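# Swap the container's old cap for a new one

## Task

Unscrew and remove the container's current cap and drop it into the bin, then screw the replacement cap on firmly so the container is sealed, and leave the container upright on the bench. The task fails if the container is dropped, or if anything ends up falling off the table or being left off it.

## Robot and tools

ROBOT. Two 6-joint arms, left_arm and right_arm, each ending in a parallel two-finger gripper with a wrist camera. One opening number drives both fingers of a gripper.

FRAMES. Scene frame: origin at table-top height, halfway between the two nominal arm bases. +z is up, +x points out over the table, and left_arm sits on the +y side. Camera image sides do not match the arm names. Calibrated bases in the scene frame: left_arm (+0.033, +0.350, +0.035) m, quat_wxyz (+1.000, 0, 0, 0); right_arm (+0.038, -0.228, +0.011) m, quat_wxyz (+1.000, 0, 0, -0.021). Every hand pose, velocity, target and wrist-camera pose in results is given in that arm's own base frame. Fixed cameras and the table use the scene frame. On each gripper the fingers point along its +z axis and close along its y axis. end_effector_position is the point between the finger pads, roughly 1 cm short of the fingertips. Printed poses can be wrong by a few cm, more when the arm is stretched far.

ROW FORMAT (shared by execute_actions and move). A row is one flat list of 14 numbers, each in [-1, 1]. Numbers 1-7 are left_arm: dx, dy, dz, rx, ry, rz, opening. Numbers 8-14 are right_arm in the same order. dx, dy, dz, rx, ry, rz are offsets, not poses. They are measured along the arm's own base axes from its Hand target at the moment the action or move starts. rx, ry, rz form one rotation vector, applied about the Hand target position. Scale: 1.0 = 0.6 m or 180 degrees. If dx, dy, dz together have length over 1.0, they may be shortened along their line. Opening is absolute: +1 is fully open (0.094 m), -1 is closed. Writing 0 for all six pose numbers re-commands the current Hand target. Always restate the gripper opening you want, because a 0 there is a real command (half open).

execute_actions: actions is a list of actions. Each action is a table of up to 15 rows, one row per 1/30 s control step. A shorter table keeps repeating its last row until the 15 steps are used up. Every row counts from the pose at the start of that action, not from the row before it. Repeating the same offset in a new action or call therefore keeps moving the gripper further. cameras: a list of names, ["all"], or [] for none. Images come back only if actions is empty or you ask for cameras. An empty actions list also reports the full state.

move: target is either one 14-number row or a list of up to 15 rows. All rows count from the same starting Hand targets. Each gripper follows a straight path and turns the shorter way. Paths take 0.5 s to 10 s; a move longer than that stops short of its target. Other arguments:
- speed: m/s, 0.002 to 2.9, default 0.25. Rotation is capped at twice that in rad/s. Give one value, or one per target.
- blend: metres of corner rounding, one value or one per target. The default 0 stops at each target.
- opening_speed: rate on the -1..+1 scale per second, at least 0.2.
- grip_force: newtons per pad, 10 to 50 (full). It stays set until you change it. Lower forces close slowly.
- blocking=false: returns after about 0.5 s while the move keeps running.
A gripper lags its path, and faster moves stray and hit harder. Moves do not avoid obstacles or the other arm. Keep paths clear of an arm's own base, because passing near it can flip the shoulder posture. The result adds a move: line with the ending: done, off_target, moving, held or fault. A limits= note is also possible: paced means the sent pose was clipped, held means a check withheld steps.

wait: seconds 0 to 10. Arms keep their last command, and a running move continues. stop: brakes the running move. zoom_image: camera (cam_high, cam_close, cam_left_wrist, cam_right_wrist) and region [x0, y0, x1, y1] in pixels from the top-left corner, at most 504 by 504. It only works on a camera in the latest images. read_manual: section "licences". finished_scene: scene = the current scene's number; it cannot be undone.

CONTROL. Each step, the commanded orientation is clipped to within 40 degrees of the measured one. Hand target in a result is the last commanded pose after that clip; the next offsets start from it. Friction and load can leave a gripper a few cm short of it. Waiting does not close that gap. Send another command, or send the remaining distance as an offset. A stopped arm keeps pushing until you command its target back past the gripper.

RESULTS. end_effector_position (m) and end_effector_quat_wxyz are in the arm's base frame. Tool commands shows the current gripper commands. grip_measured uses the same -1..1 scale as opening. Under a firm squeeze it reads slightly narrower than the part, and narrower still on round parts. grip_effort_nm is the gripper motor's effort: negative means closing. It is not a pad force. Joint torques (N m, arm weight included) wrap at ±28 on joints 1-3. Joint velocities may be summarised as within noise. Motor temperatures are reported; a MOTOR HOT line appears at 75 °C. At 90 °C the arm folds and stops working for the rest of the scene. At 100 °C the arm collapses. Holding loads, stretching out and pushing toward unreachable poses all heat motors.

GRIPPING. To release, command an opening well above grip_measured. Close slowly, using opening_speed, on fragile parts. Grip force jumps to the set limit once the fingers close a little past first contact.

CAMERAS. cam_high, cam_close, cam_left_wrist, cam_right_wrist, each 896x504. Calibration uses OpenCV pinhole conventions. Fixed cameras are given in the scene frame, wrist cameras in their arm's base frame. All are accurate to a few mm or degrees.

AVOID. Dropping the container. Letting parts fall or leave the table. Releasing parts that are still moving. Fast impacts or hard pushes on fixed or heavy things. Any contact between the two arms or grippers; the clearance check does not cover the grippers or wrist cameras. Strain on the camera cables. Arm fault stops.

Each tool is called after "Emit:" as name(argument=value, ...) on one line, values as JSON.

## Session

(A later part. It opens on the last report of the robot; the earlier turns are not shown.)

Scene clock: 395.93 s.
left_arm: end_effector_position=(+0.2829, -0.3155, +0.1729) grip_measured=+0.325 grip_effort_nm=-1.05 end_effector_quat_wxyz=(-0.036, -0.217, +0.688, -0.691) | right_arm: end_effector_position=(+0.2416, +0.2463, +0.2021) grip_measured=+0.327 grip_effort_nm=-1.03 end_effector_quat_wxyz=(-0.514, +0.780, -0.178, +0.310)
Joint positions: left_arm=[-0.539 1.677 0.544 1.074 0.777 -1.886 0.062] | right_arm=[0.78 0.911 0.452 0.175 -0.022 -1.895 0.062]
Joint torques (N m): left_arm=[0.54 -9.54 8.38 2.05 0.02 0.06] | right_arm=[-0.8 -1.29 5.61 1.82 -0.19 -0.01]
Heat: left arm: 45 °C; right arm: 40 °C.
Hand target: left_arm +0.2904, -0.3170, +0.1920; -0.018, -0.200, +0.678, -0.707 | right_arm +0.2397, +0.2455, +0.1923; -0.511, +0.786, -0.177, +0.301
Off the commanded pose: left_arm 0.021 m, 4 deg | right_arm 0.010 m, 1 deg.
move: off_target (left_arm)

Emit:
wait(seconds=0.1, cameras=["cam_close","cam_left_wrist","cam_right_wrist"])

Emit:
zoom_image(camera="cam_close", region=[430, 0, 550, 130])

Emit:
zoom_image(camera="cam_left_wrist", region=[310, 330, 600, 504])

Scene clock: 396.80 s.
left_arm: end_effector_position=(+0.2829, -0.3155, +0.1729) grip_measured=+0.325 grip_effort_nm=-1.05 end_effector_quat_wxyz=(-0.036, -0.217, +0.688, -0.691) | right_arm: end_effector_position=(+0.2416, +0.2463, +0.2023) grip_measured=+0.327 grip_effort_nm=-1.03 end_effector_quat_wxyz=(-0.514, +0.780, -0.178, +0.310)
Joint positions: left_arm=[-0.539 1.677 0.544 1.074 0.777 -1.886 0.062] | right_arm=[0.78 0.911 0.452 0.176 -0.022 -1.895 0.062]
Joint torques (N m): left_arm=[0.65 -9.66 8.42 2.03 0.01 0.07] | right_arm=[-0.83 -1.32 5.61 1.82 -0.19 -0.02]
Heat: left arm: 45 °C; right arm: 40 °C.
Hand target: left_arm +0.2904, -0.3170, +0.1920; -0.018, -0.200, +0.678, -0.707 | right_arm +0.2397, +0.2455, +0.1923; -0.511, +0.786, -0.177, +0.301
Tool commands: left_gripper/opening=+0.12 right_gripper/opening=+0.12
Off the commanded pose: left_arm 0.021 m, 4 deg | right_arm 0.010 m, 1 deg.
wait: 0.10 s; at rest from the start
camera_calibration:
cam_left_wrist: T_world_to_cam=[[0.370682, 0.0420563, 0.927807, -0.252743], [-0.913835, 0.194885, 0.356266, 0.292592], [-0.165832, -0.979924, 0.110673, -0.189137], [0, 0, 0, 1]] pos_world=[0.329703, -0.231732, 0.151189]
cam_right_wrist: T_world_to_cam=[[-0.0310293, 0.41373, 0.909871, -0.278831], [0.400502, -0.828889, 0.390565, 0.0694167], [0.91577, 0.376524, -0.13998, -0.196705], [0, 0, 0, 1]] pos_world=[0.143683, 0.246964, 0.199053]
Images, in order (width x height): cam_close 896x504, cam_left_wrist 896x504, cam_right_wrist 896x504.

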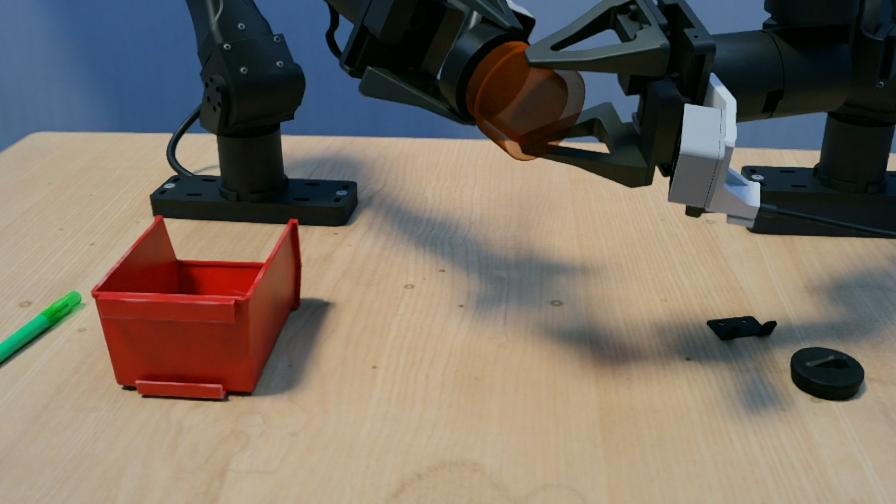

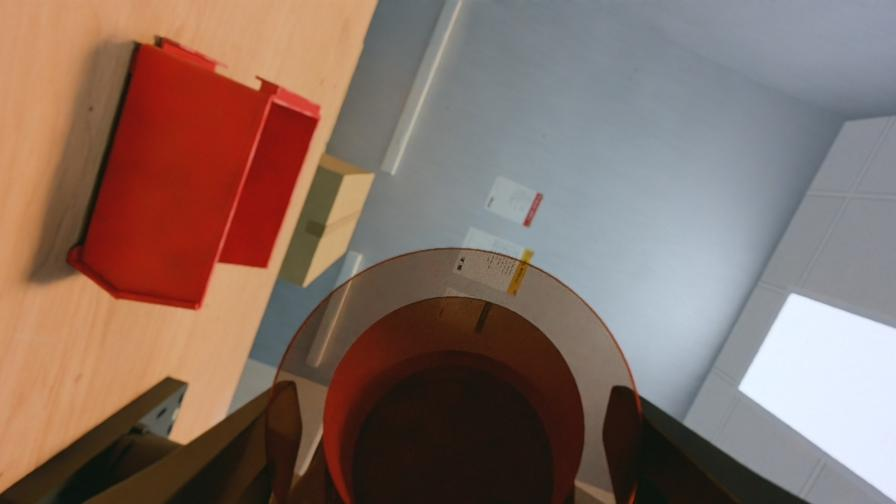

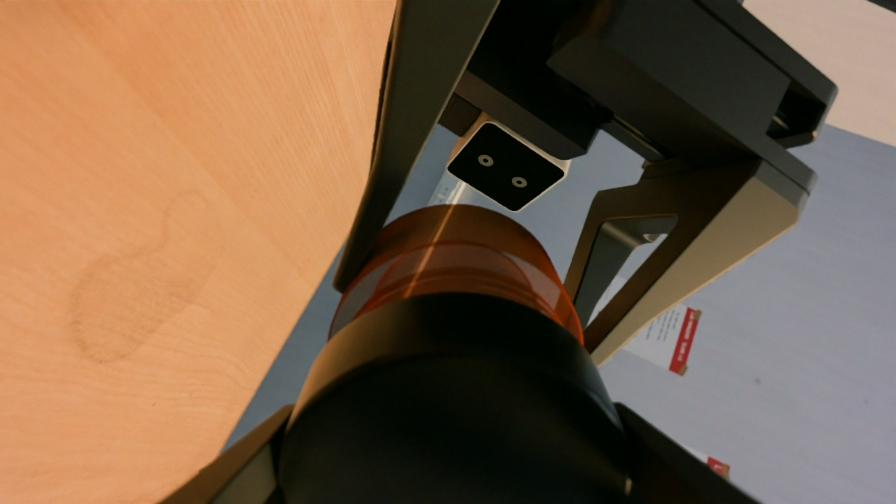

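Scaled by 3.877 from the camera's 896x504 image, which has a finer 1280x720 frame.

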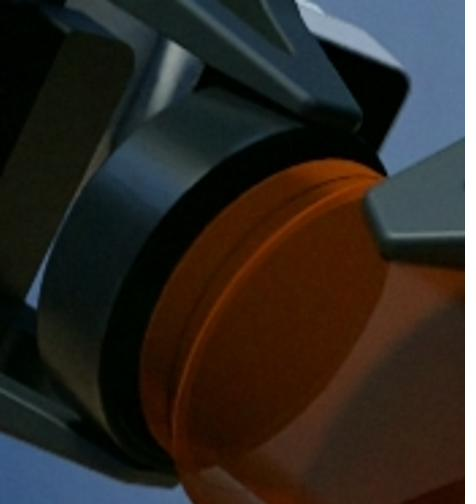

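Scaled by 1.738 from the camera's 896x504 image, which has a finer 1280x720 frame.

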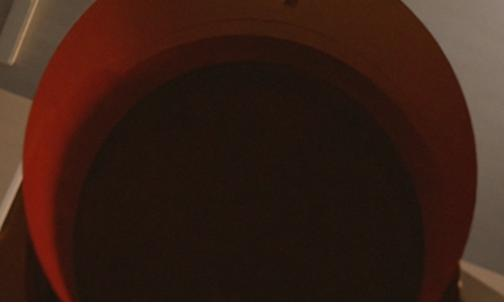

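Emit:
move(target=[0,0,0,0,0,0,0.12,0.0058,0.0058,-0.0012,0,0,0,0.12], speed=0.04, cameras=["cam_close","cam_left_wrist","cam_right_wrist"])

Emit:
zoom_image(camera="cam_close", region=[430, 0, 550, 130])

Emit:
zoom_image(camera="cam_left_wrist", region=[310, 330, 600, 504])

Scene clock: 398.83 s.
left_arm: end_effector_position=(+0.2829, -0.3155, +0.1728) grip_measured=+0.325 grip_effort_nm=-1.05 end_effector_quat_wxyz=(-0.036, -0.217, +0.689, -0.691) | right_arm: end_effector_position=(+0.2444, +0.2491, +0.1981) grip_measured=+0.327 grip_effort_nm=-1.03 end_effector_quat_wxyz=(-0.512, +0.782, -0.179, +0.308)
Joint positions: left_arm=[-0.539 1.677 0.544 1.073 0.777 -1.886 0.062] | right_arm=[0.78 0.94 0.452 0.198 -0.022 -1.895 0.062]
Joint torques (N m): left_arm=[0.66 -9.57 8.5 2.01 0.08 0.04] | right_arm=[-0.79 -1.48 6.2 1.83 -0.19 -0.02]
Motor temperatures (°C): left_arm=[28 34 38 45 28 28 31] | right_arm=[28 33 35 41 28 27 29]
Heat: left arm: 45 °C; right arm: 41 °C.
Hand target: left_arm +0.2904, -0.3170, +0.1920; -0.018, -0.200, +0.678, -0.707 | right_arm +0.2432, +0.2490, +0.1917; -0.511, +0.785, -0.177, +0.301
Off the commanded pose: left_arm 0.021 m, 4 deg | right_arm 0.007 m, 1 deg.
move: off_target (left_arm)
camera_calibration:
cam_left_wrist: T_world_to_cam=[[0.37129, 0.0416468, 0.927582, -0.252821], [-0.913587, 0.194811, 0.356942, 0.292463], [-0.165838, -0.979956, 0.110379, -0.189077], [0, 0, 0, 1]] pos_world=[0.329704, -0.231733, 0.15099]
cam_right_wrist: T_world_to_cam=[[-0.0266134, 0.418119, 0.908002, -0.27792], [0.402475, -0.826969, 0.392601, 0.070938], [0.915044, 0.375897, -0.146274, -0.199266], [0, 0, 0, 1]] pos_world=[0.14639, 0.249771, 0.195354]
Images, in order (width x height): cam_close 896x504, cam_left_wrist 896x504, cam_right_wrist 896x504.

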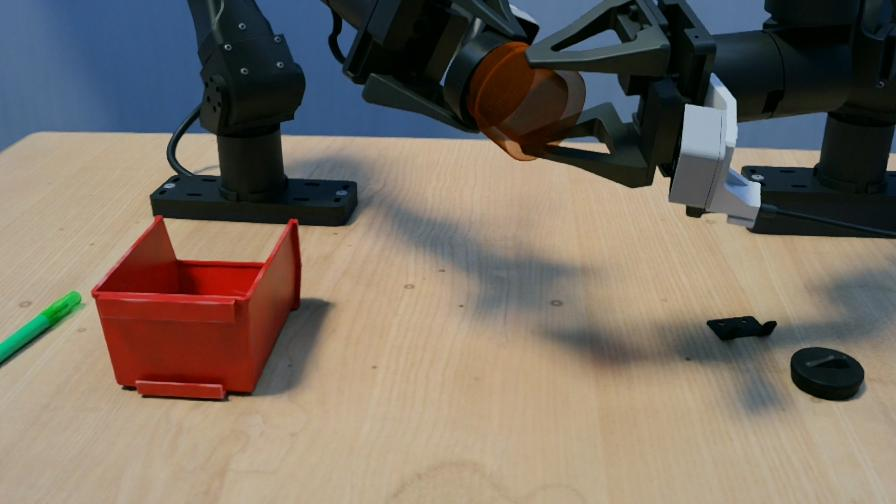

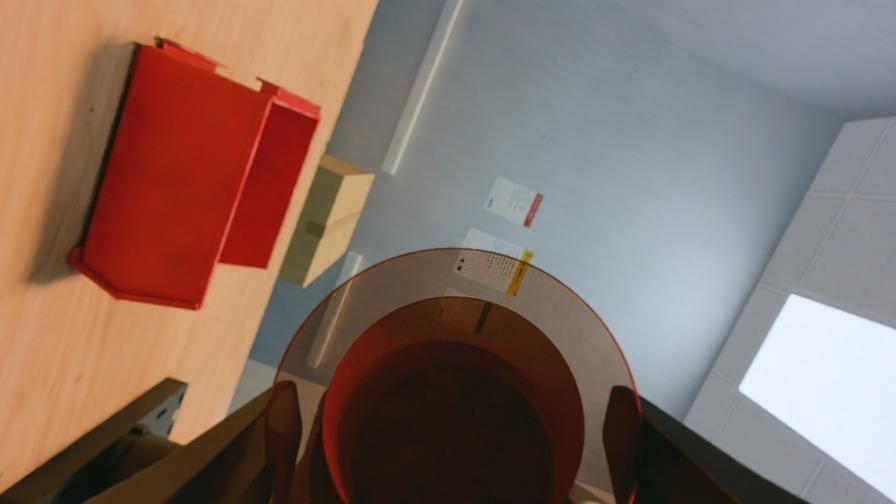

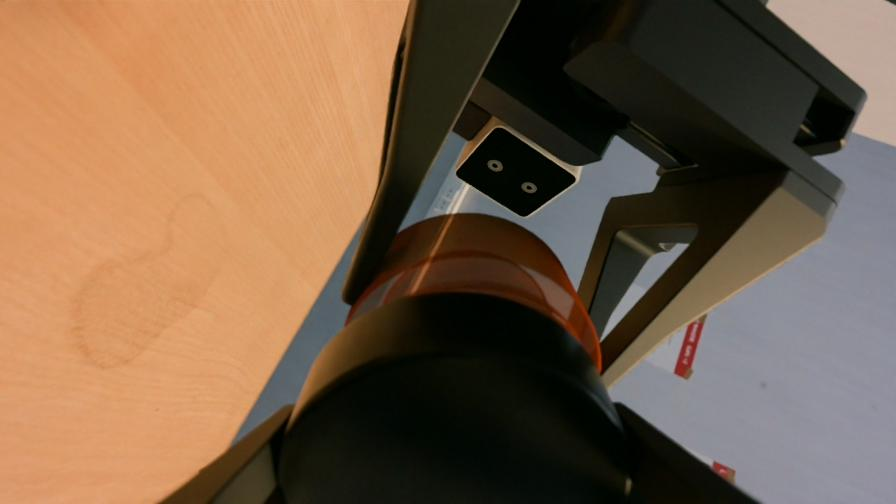

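Scaled by 3.877 from the camera's 896x504 image, which has a finer 1280x720 frame.

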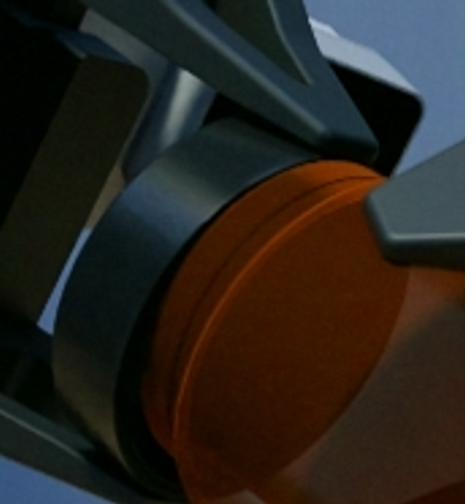

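Scaled by 1.738 from the camera's 896x504 image, which has a finer 1280x720 frame.

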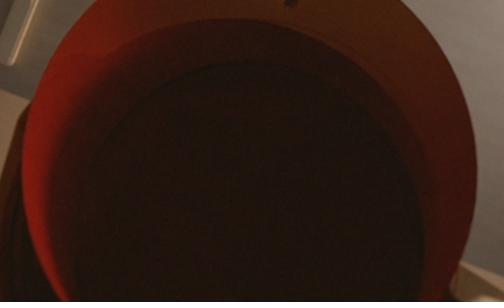

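Emit:
move(target=[0,0,0,0,0,0,0.12,-0.004,-0.002,0.018,0,0,0,0.12], speed=0.04)

Scene clock: 400.90 s.
left_arm: end_effector_position=(+0.2829, -0.3155, +0.1726) grip_measured=+0.325 grip_effort_nm=-1.05 end_effector_quat_wxyz=(-0.036, -0.217, +0.689, -0.691) | right_arm: end_effector_position=(+0.2421, +0.2468, +0.1906) grip_measured=+0.327 grip_effort_nm=-1.03 end_effector_quat_wxyz=(-0.500, +0.791, -0.181, +0.301)
Joint positions: left_arm=[-0.539 1.677 0.544 1.073 0.777 -1.886 0.062] | right_arm=[0.78 0.935 0.452 0.159 -0.022 -1.895 0.062]
Joint torques (N m): left_arm=[0.61 -9.5 8.54 2.07 0.04 0] | right_arm=[-0.34 -3.34 8.8 1.57 -0.16 -0.01]
Heat: left arm: 45 °C; right arm: 41 °C.
Hand target: left_arm +0.2904, -0.3170, +0.1920; -0.018, -0.200, +0.678, -0.707 | right_arm +0.2408, +0.2478, +0.2024; -0.511, +0.786, -0.177, +0.301
Off the commanded pose: left_arm 0.021 m, 4 deg | right_arm 0.012 m, 1 deg.
move: off_target (left_arm, right_arm)

Emit:
move(target=[[0,0,0,0,0,0,0.12,-0.002,-0.002,0.02,0,0,0,0.12],[0,0,0,0,0,0,0.12,0,0,-0.003,0,0,0,0.12]], speed=0.06, cameras=["cam_close","cam_left_wrist","cam_right_wrist"])

Emit:
zoom_image(camera="cam_close", region=[430, 0, 550, 130])

Emit:
zoom_image(camera="cam_left_wrist", region=[310, 330, 600, 504])

Scene clock: 403.60 s.
left_arm: end_effector_position=(+0.2829, -0.3155, +0.1726) grip_measured=+0.325 grip_effort_nm=-1.05 end_effector_quat_wxyz=(-0.036, -0.217, +0.689, -0.691) | right_arm: end_effector_position=(+0.2425, +0.2471, +0.2087) grip_measured=+0.327 grip_effort_nm=-1.03 end_effector_quat_wxyz=(-0.513, +0.781, -0.178, +0.309)
Joint positions: left_arm=[-0.539 1.677 0.544 1.073 0.777 -1.886 0.062] | right_arm=[0.78 0.91 0.48 0.144 -0.022 -1.895 0.062]
Joint torques (N m): left_arm=[0.65 -9.66 8.51 2.04 0.02 0.01] | right_arm=[-0.34 -1.09 6.15 1.84 -0.15 0]
Heat: left arm: 45 °C; right arm: 40 °C.
Hand target: left_arm +0.2904, -0.3170, +0.1920; -0.018, -0.200, +0.678, -0.707 | right_arm +0.2408, +0.2478, +0.2009; -0.511, +0.785, -0.177, +0.301
Off the commanded pose: left_arm 0.021 m, 4 deg | right_arm 0.008 m, 1 deg.
move: off_target (left_arm)
camera_calibration:
cam_left_wrist: T_world_to_cam=[[0.371909, 0.0412687, 0.927351, -0.252893], [-0.913355, 0.194629, 0.357634, 0.292311], [-0.16573, -0.980008, 0.110077, -0.189057], [0, 0, 0, 1]] pos_world=[0.329705, -0.231734, 0.150791]
cam_right_wrist: T_world_to_cam=[[-0.0293593, 0.415403, 0.909164, -0.285745], [0.401285, -0.828143, 0.391343, 0.0666858], [0.915483, 0.376323, -0.142381, -0.196219], [0, 0, 0, 1]] pos_world=[0.144486, 0.247766, 0.205754]
Images, in order (width x height): cam_close 896x504, cam_left_wrist 896x504, cam_right_wrist 896x504.

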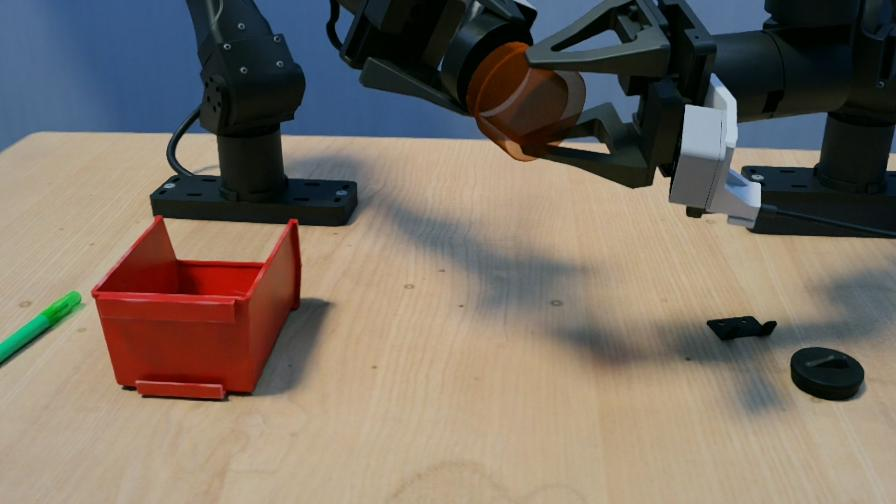

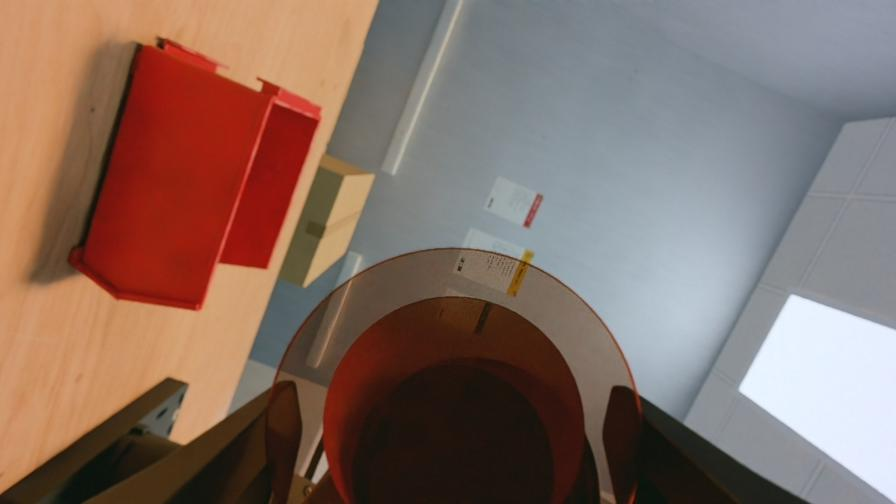

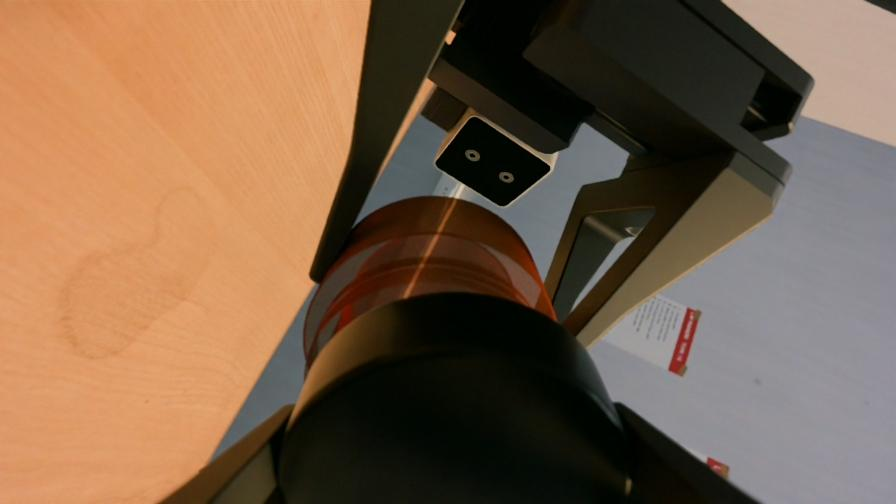

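Scaled by 3.877 from the camera's 896x504 image, which has a finer 1280x720 frame.

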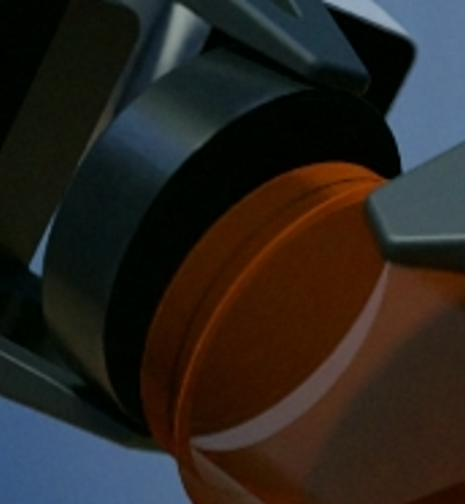

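Scaled by 1.738 from the camera's 896x504 image, which has a finer 1280x720 frame.

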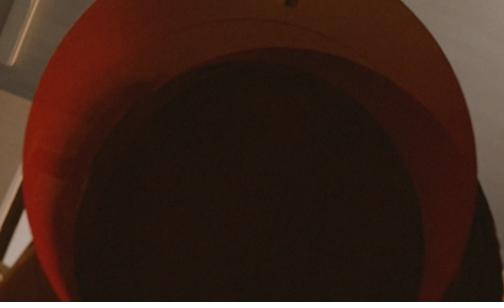

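Emit:
move(target=[[0,0,0,0,0,0,0.12,-0.0177,-0.0207,-0.0003,0,0,0,0.12],[0,0,0,0,0,0,0.12,-0.0012,-0.0033,-0.0077,0,0,0,0.12]], speed=0.06, cameras=["cam_close","cam_left_wrist","cam_right_wrist"])

Emit:
zoom_image(camera="cam_close", region=[430, 0, 550, 130])

Emit:
zoom_image(camera="cam_right_wrist", region=[290, 190, 620, 350])

Scene clock: 407.73 s.
left_arm: end_effector_position=(+0.2829, -0.3155, +0.1726) grip_measured=+0.325 grip_effort_nm=-1.05 end_effector_quat_wxyz=(-0.036, -0.217, +0.689, -0.691) | right_arm: end_effector_position=(+0.2418, +0.2456, +0.2011) grip_measured=+0.327 grip_effort_nm=-1.03 end_effector_quat_wxyz=(-0.510, +0.783, -0.179, +0.308)
Joint positions: left_arm=[-0.539 1.677 0.544 1.073 0.777 -1.886 0.062] | right_arm=[0.777 0.911 0.457 0.159 -0.025 -1.896 0.062]
Joint torques (N m): left_arm=[0.61 -9.51 8.58 2.04 0.06 0.06] | right_arm=[-0.51 -1.5 6.26 1.81 -0.16 -0.02]
Heat: left arm: 45 °C; right arm: 41 °C.
Hand target: left_arm +0.2904, -0.3170, +0.1920; -0.018, -0.200, +0.678, -0.707 | right_arm +0.2401, +0.2458, +0.1960; -0.511, +0.785, -0.177, +0.301
Off the commanded pose: left_arm 0.021 m, 4 deg | right_arm 0.005 m, 1 deg.
move: off_target (left_arm)
camera_calibration:
cam_left_wrist: T_world_to_cam=[[0.371909, 0.0412687, 0.927351, -0.252893], [-0.913355, 0.194629, 0.357634, 0.292311], [-0.16573, -0.980008, 0.110077, -0.189057], [0, 0, 0, 1]] pos_world=[0.329705, -0.231734, 0.150791]
cam_right_wrist: T_world_to_cam=[[-0.023658, 0.420268, 0.907092, -0.280297], [0.403359, -0.826202, 0.39331, 0.0673385], [0.914736, 0.375188, -0.149972, -0.194141], [0, 0, 0, 1]] pos_world=[0.143795, 0.246274, 0.198654]
Images, in order (width x height): cam_close 896x504, cam_left_wrist 896x504, cam_right_wrist 896x504.

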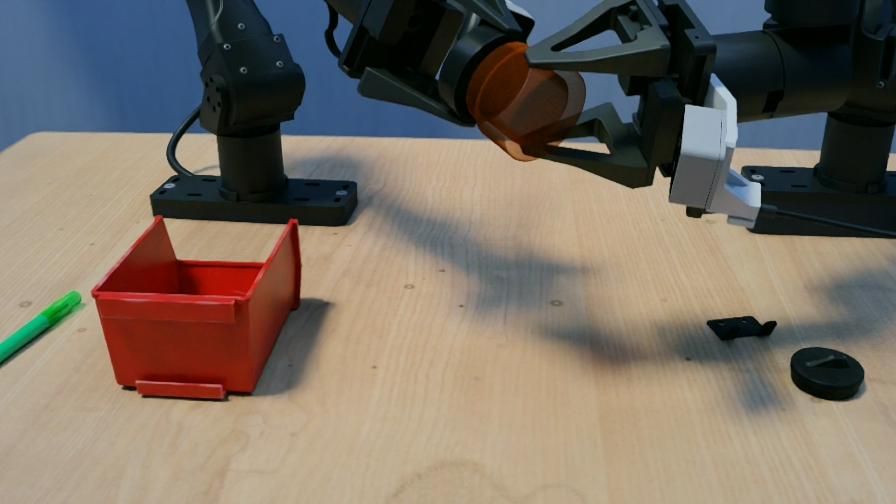

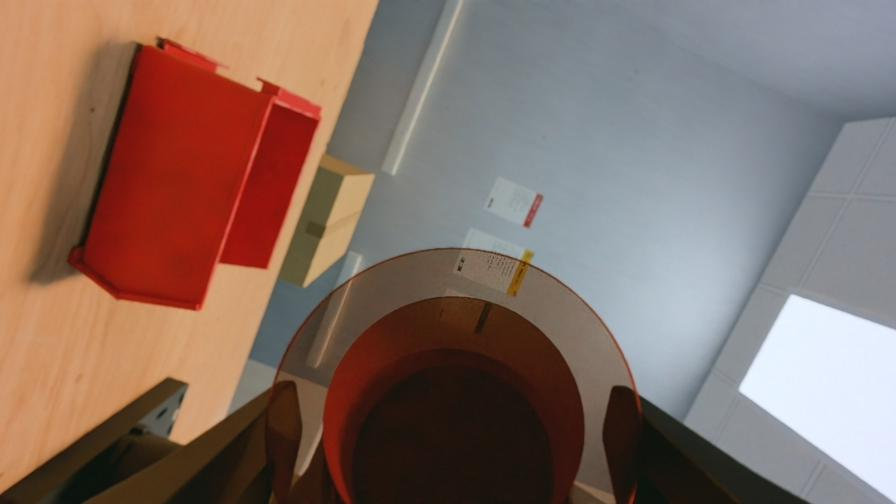

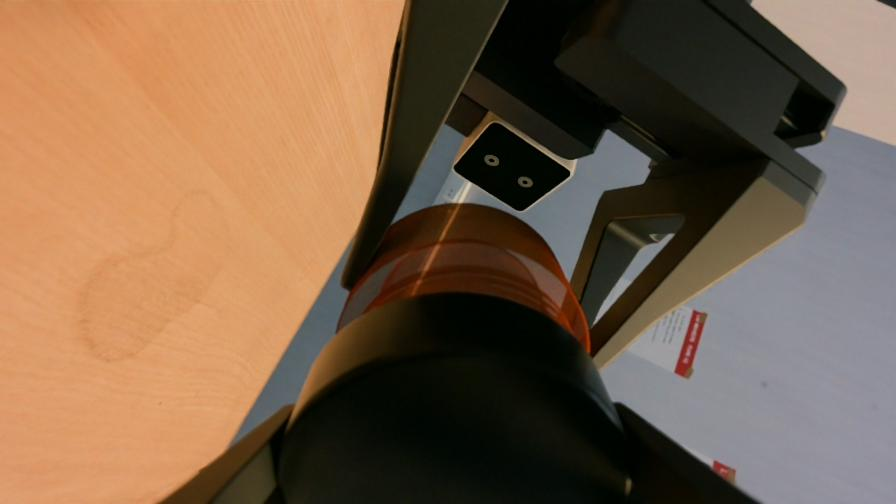

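Scaled by 3.877 from the camera's 896x504 image, which has a finer 1280x720 frame.

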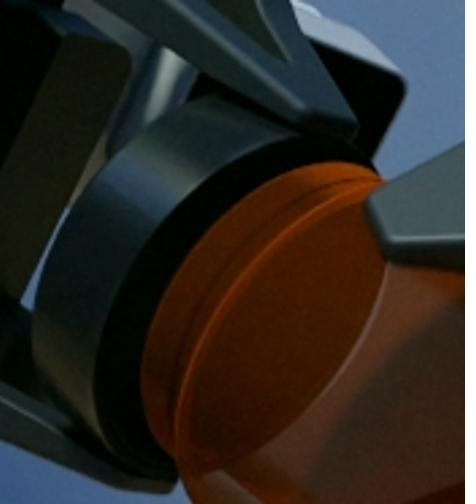

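Scaled by 1.527 from the camera's 896x504 image, which has a finer 1280x720 frame.

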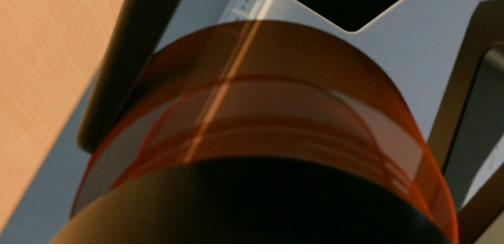

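Emit:
move(target=[[0,0,0,0,0,0,0.12,-0.0165,-0.0163,0.0095,0,0,0,0.12],[0,0,0,0,0,0,0.12,0.0088,0.0103,-0.0017,0,0,0,0.12]], speed=0.06, cameras=["cam_close","cam_left_wrist","cam_right_wrist"])

Emit:
zoom_image(camera="cam_close", region=[430, 0, 550, 130])

Emit:
zoom_image(camera="cam_right_wrist", region=[290, 190, 620, 350])

Scene clock: 411.27 s.
left_arm: end_effector_position=(+0.2843, -0.3145, +0.1720) grip_measured=+0.325 grip_effort_nm=-1.04 end_effector_quat_wxyz=(-0.035, -0.220, +0.689, -0.690) | right_arm: end_effector_position=(+0.2454, +0.2491, +0.1915) grip_measured=+0.327 grip_effort_nm=-1.03 end_effector_quat_wxyz=(-0.502, +0.790, -0.181, +0.302)
Joint positions: left_arm=[-0.536 1.677 0.544 1.07 0.774 -1.887 0.062] | right_arm=[0.777 0.956 0.457 0.181 -0.025 -1.896 0.062]
Joint torques (N m): left_arm=[0.4 -9.54 8.61 2.08 0.06 0.03] | right_arm=[-0.09 -1.61 7.2 1.98 -0.13 0]
Heat: left arm: 45 °C; right arm: 41 °C.
Hand target: left_arm +0.2904, -0.3170, +0.1920; -0.018, -0.200, +0.678, -0.707 | right_arm +0.2453, +0.2520, +0.1950; -0.511, +0.785, -0.177, +0.301
Off the commanded pose: left_arm 0.021 m, 4 deg | right_arm 0.005 m, 1 deg.
move: off_target (left_arm)
camera_calibration:
cam_left_wrist: T_world_to_cam=[[0.374649, 0.042088, 0.926211, -0.253233], [-0.913301, 0.188869, 0.360845, 0.291163], [-0.159746, -0.9811, 0.109199, -0.189687], [0, 0, 0, 1]] pos_world=[0.330492, -0.230436, 0.150196]
cam_right_wrist: T_world_to_cam=[[-0.00838581, 0.435164, 0.900312, -0.279117], [0.410014, -0.819683, 0.400011, 0.0680884], [0.912041, 0.372495, -0.171549, -0.194704], [0, 0, 0, 1]] pos_world=[0.14732, 0.249798, 0.190655]
Images, in order (width x height): cam_close 896x504, cam_left_wrist 896x504, cam_right_wrist 896x504.

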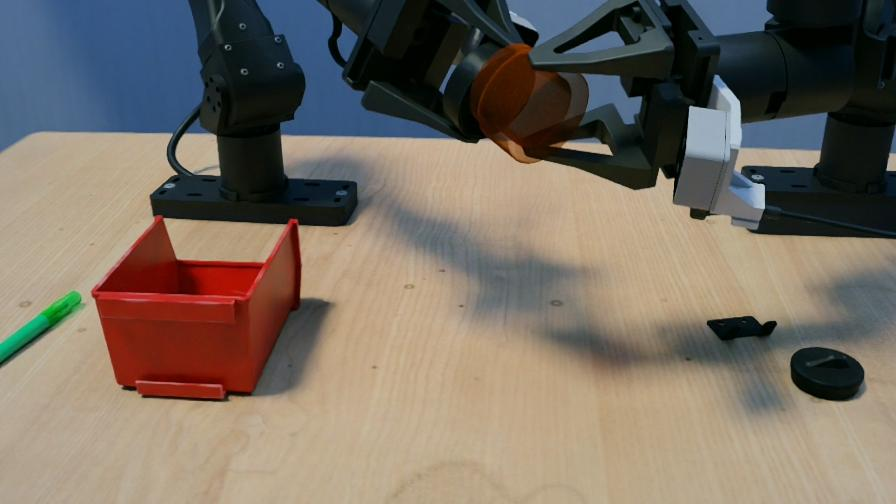

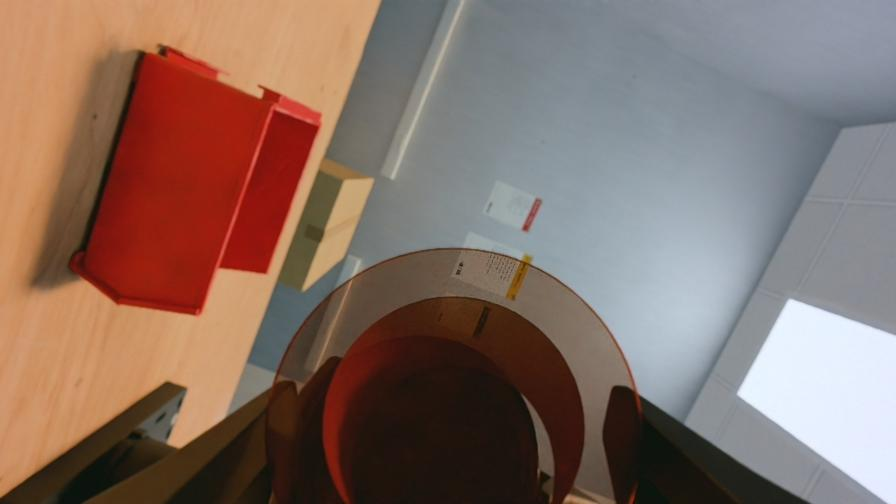

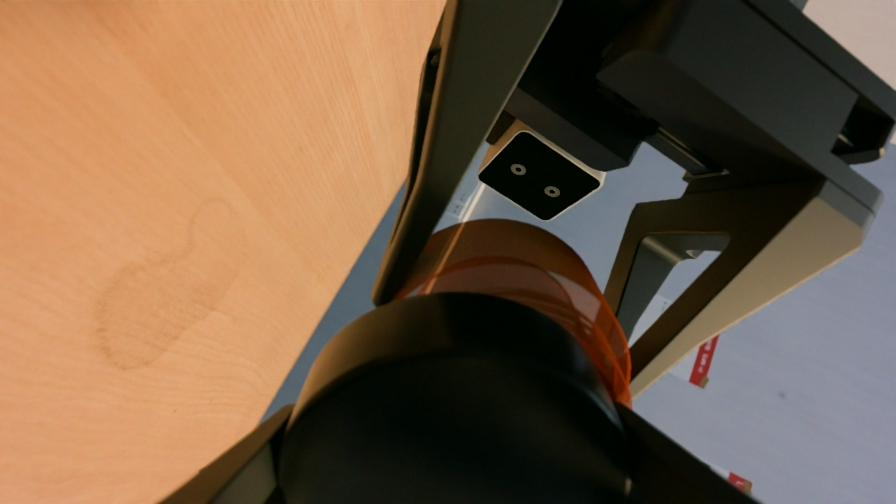

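Scaled by 3.877 from the camera's 896x504 image, which has a finer 1280x720 frame.

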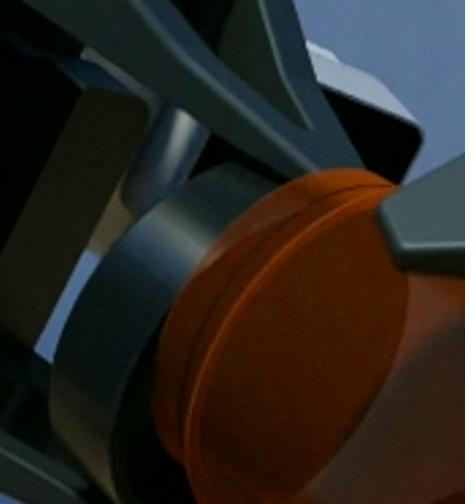

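Scaled by 1.527 from the camera's 896x504 image, which has a finer 1280x720 frame.

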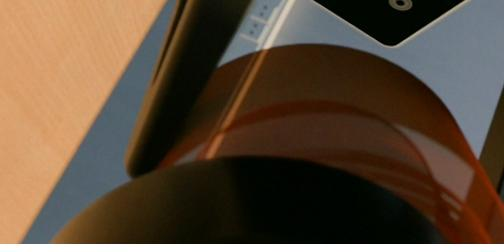

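Emit:
move(target=[[0,0,0,0,0,0,0.12,-0.0255,-0.026,0.012,0,0,0,0.12],[0,0,0,0,0,0,0.12,-0.0035,-0.0028,0.0022,0,0,0,0.12]], speed=0.06, cameras=["cam_close","cam_left_wrist","cam_right_wrist"])

Emit:
zoom_image(camera="cam_close", region=[430, 0, 550, 130])

Emit:
zoom_image(camera="cam_right_wrist", region=[290, 190, 620, 350])

Emit:
zoom_image(camera="cam_left_wrist", region=[310, 330, 600, 504])

Scene clock: 427.03 s.
left_arm: end_effector_position=(+0.2843, -0.3145, +0.1720) grip_measured=+0.325 grip_effort_nm=-1.05 end_effector_quat_wxyz=(-0.035, -0.220, +0.689, -0.690) | right_arm: end_effector_position=(+0.2445, +0.2482, +0.1958) grip_measured=+0.327 grip_effort_nm=-1.03 end_effector_quat_wxyz=(-0.507, +0.786, -0.180, +0.305)
Joint positions: left_arm=[-0.536 1.677 0.544 1.07 0.774 -1.887 0.062] | right_arm=[0.777 0.941 0.457 0.179 -0.025 -1.896 0.062]
Joint torques (N m): left_arm=[0.32 -9.55 8.64 2.09 0.08 0.04] | right_arm=[0.08 -1.59 7.16 1.82 -0.11 0]
Heat: left arm: 45 °C; right arm: 41 °C.
Hand target: left_arm +0.2904, -0.3170, +0.1920; -0.018, -0.200, +0.678, -0.707 | right_arm +0.2432, +0.2503, +0.1963; -0.511, +0.785, -0.177, +0.301
Off the commanded pose: left_arm 0.021 m, 4 deg | right_arm 0.002 m, 1 deg.
move: off_target (left_arm)
camera_calibration:
cam_left_wrist: T_world_to_cam=[[0.374649, 0.042088, 0.926211, -0.253233], [-0.913301, 0.188869, 0.360845, 0.291163], [-0.159746, -0.9811, 0.109199, -0.189687], [0, 0, 0, 1]] pos_world=[0.330492, -0.230436, 0.150196]
cam_right_wrist: T_world_to_cam=[[-0.016502, 0.427249, 0.903983, -0.279431], [0.406442, -0.823172, 0.396475, 0.0683518], [0.913528, 0.373959, -0.160068, -0.195833], [0, 0, 0, 1]] pos_world=[0.146507, 0.248886, 0.194155]
Images, in order (width x height): cam_close 896x504, cam_left_wrist 896x504, cam_right_wrist 896x504.

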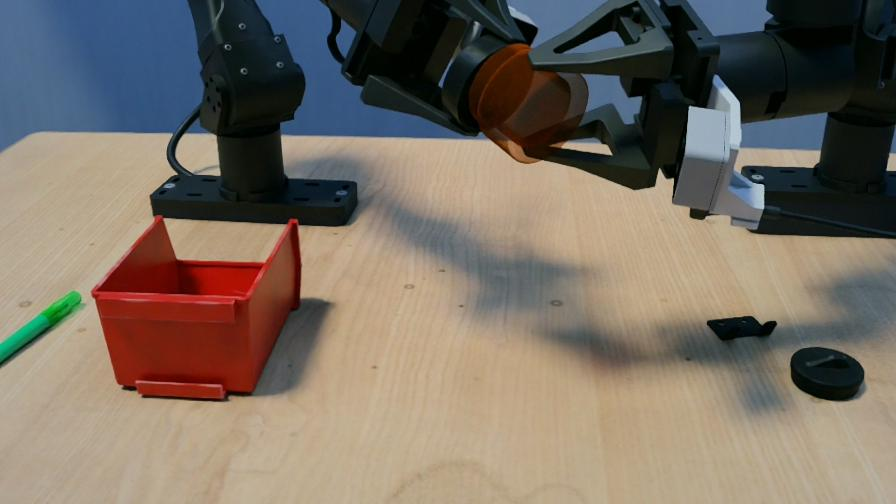

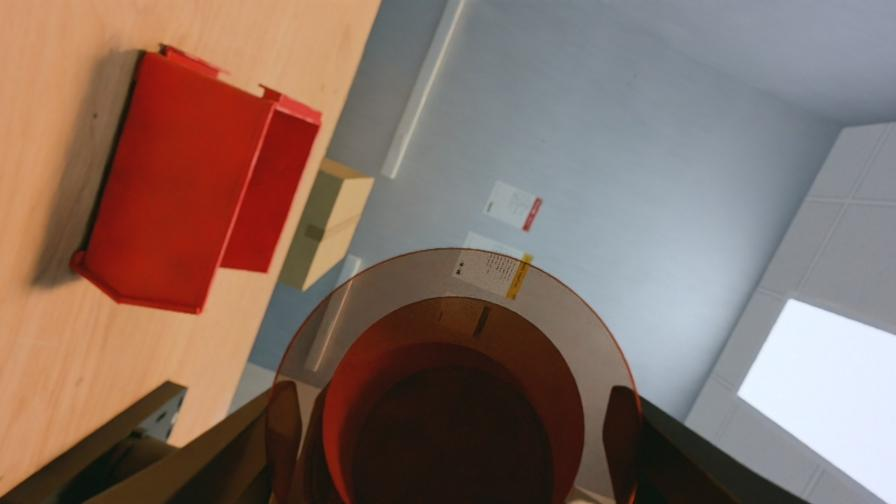

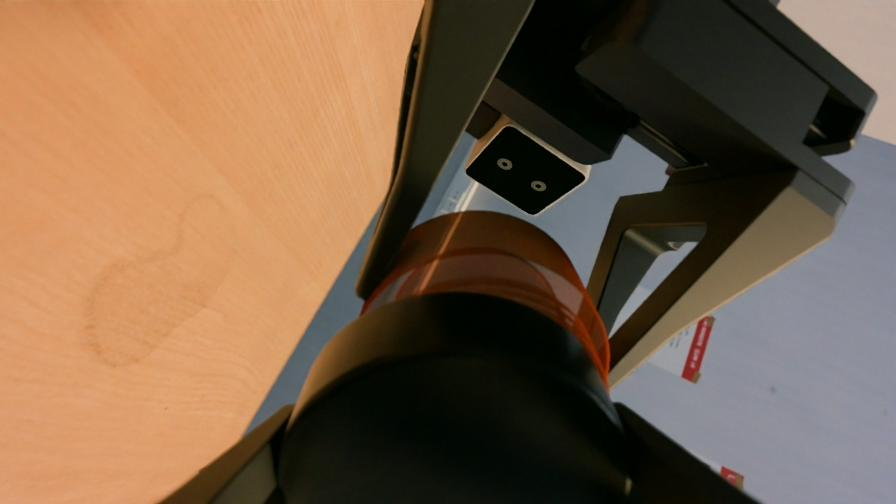

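Scaled by 3.877 from the camera's 896x504 image, which has a finer 1280x720 frame.

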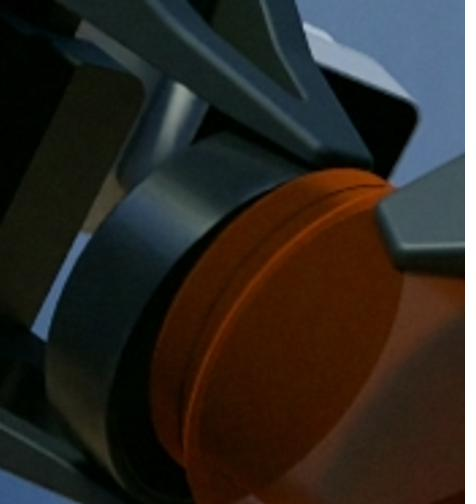

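Scaled by 1.527 from the camera's 896x504 image, which has a finer 1280x720 frame.

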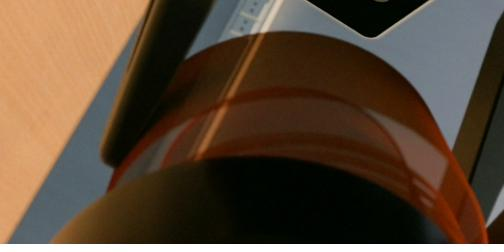

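Scaled by 1.738 from the camera's 896x504 image, which has a finer 1280x720 frame.

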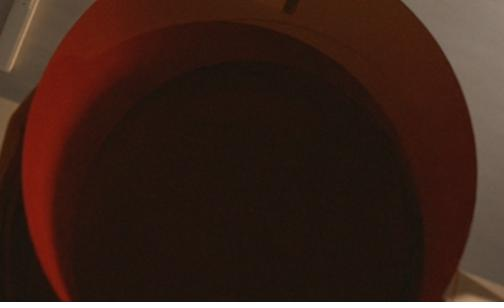

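Emit:
move(target=[[0,0,0,0,0,0,0.12,-0.0137,-0.0177,0.0358,0,0,0,0.12],[0,0,0,0,0,0,0.12,-0.011,-0.0107,0.0037,0,0,0,0.12]], speed=0.06, cameras=["cam_right_wrist"])

Scene clock: 434.27 s.
left_arm: end_effector_position=(+0.2843, -0.3145, +0.1720) grip_measured=+0.325 grip_effort_nm=-1.04 end_effector_quat_wxyz=(-0.035, -0.220, +0.689, -0.690) | right_arm: end_effector_position=(+0.2398, +0.2432, +0.2080) grip_measured=+0.327 grip_effort_nm=-1.03 end_effector_quat_wxyz=(-0.513, +0.780, -0.178, +0.310)
Joint positions: left_arm=[-0.536 1.677 0.544 1.07 0.774 -1.887 0.062] | right_arm=[0.776 0.884 0.467 0.132 -0.027 -1.897 0.062]
Joint torques (N m): left_arm=[0.32 -9.55 8.49 2.07 0.09 0.05] | right_arm=[0.27 -1.24 5.67 1.84 -0.1 0]
Heat: left arm: 45 °C; right arm: 41 °C.
Hand target: left_arm +0.2904, -0.3170, +0.1920; -0.018, -0.200, +0.678, -0.707 | right_arm +0.2366, +0.2439, +0.1984; -0.511, +0.786, -0.177, +0.301
Off the commanded pose: left_arm 0.021 m, 4 deg | right_arm 0.010 m, 1 deg.
move: off_target (left_arm)
camera_calibration:
cam_right_wrist: T_world_to_cam=[[-0.0301539, 0.414789, 0.909418, -0.283175], [0.400827, -0.828455, 0.391152, 0.0650716], [0.915657, 0.376314, -0.141278, -0.192655], [0, 0, 0, 1]] pos_world=[0.141785, 0.243865, 0.204853]
Images, in order (width x height): cam_right_wrist 896x504.

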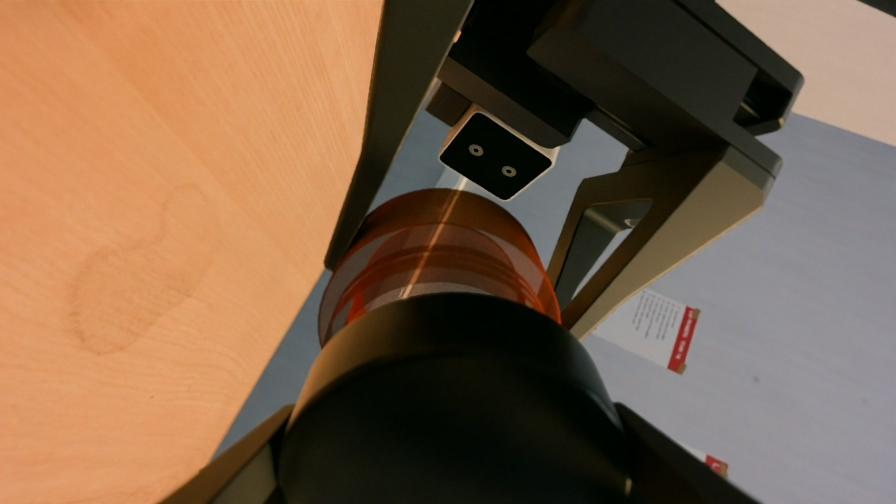

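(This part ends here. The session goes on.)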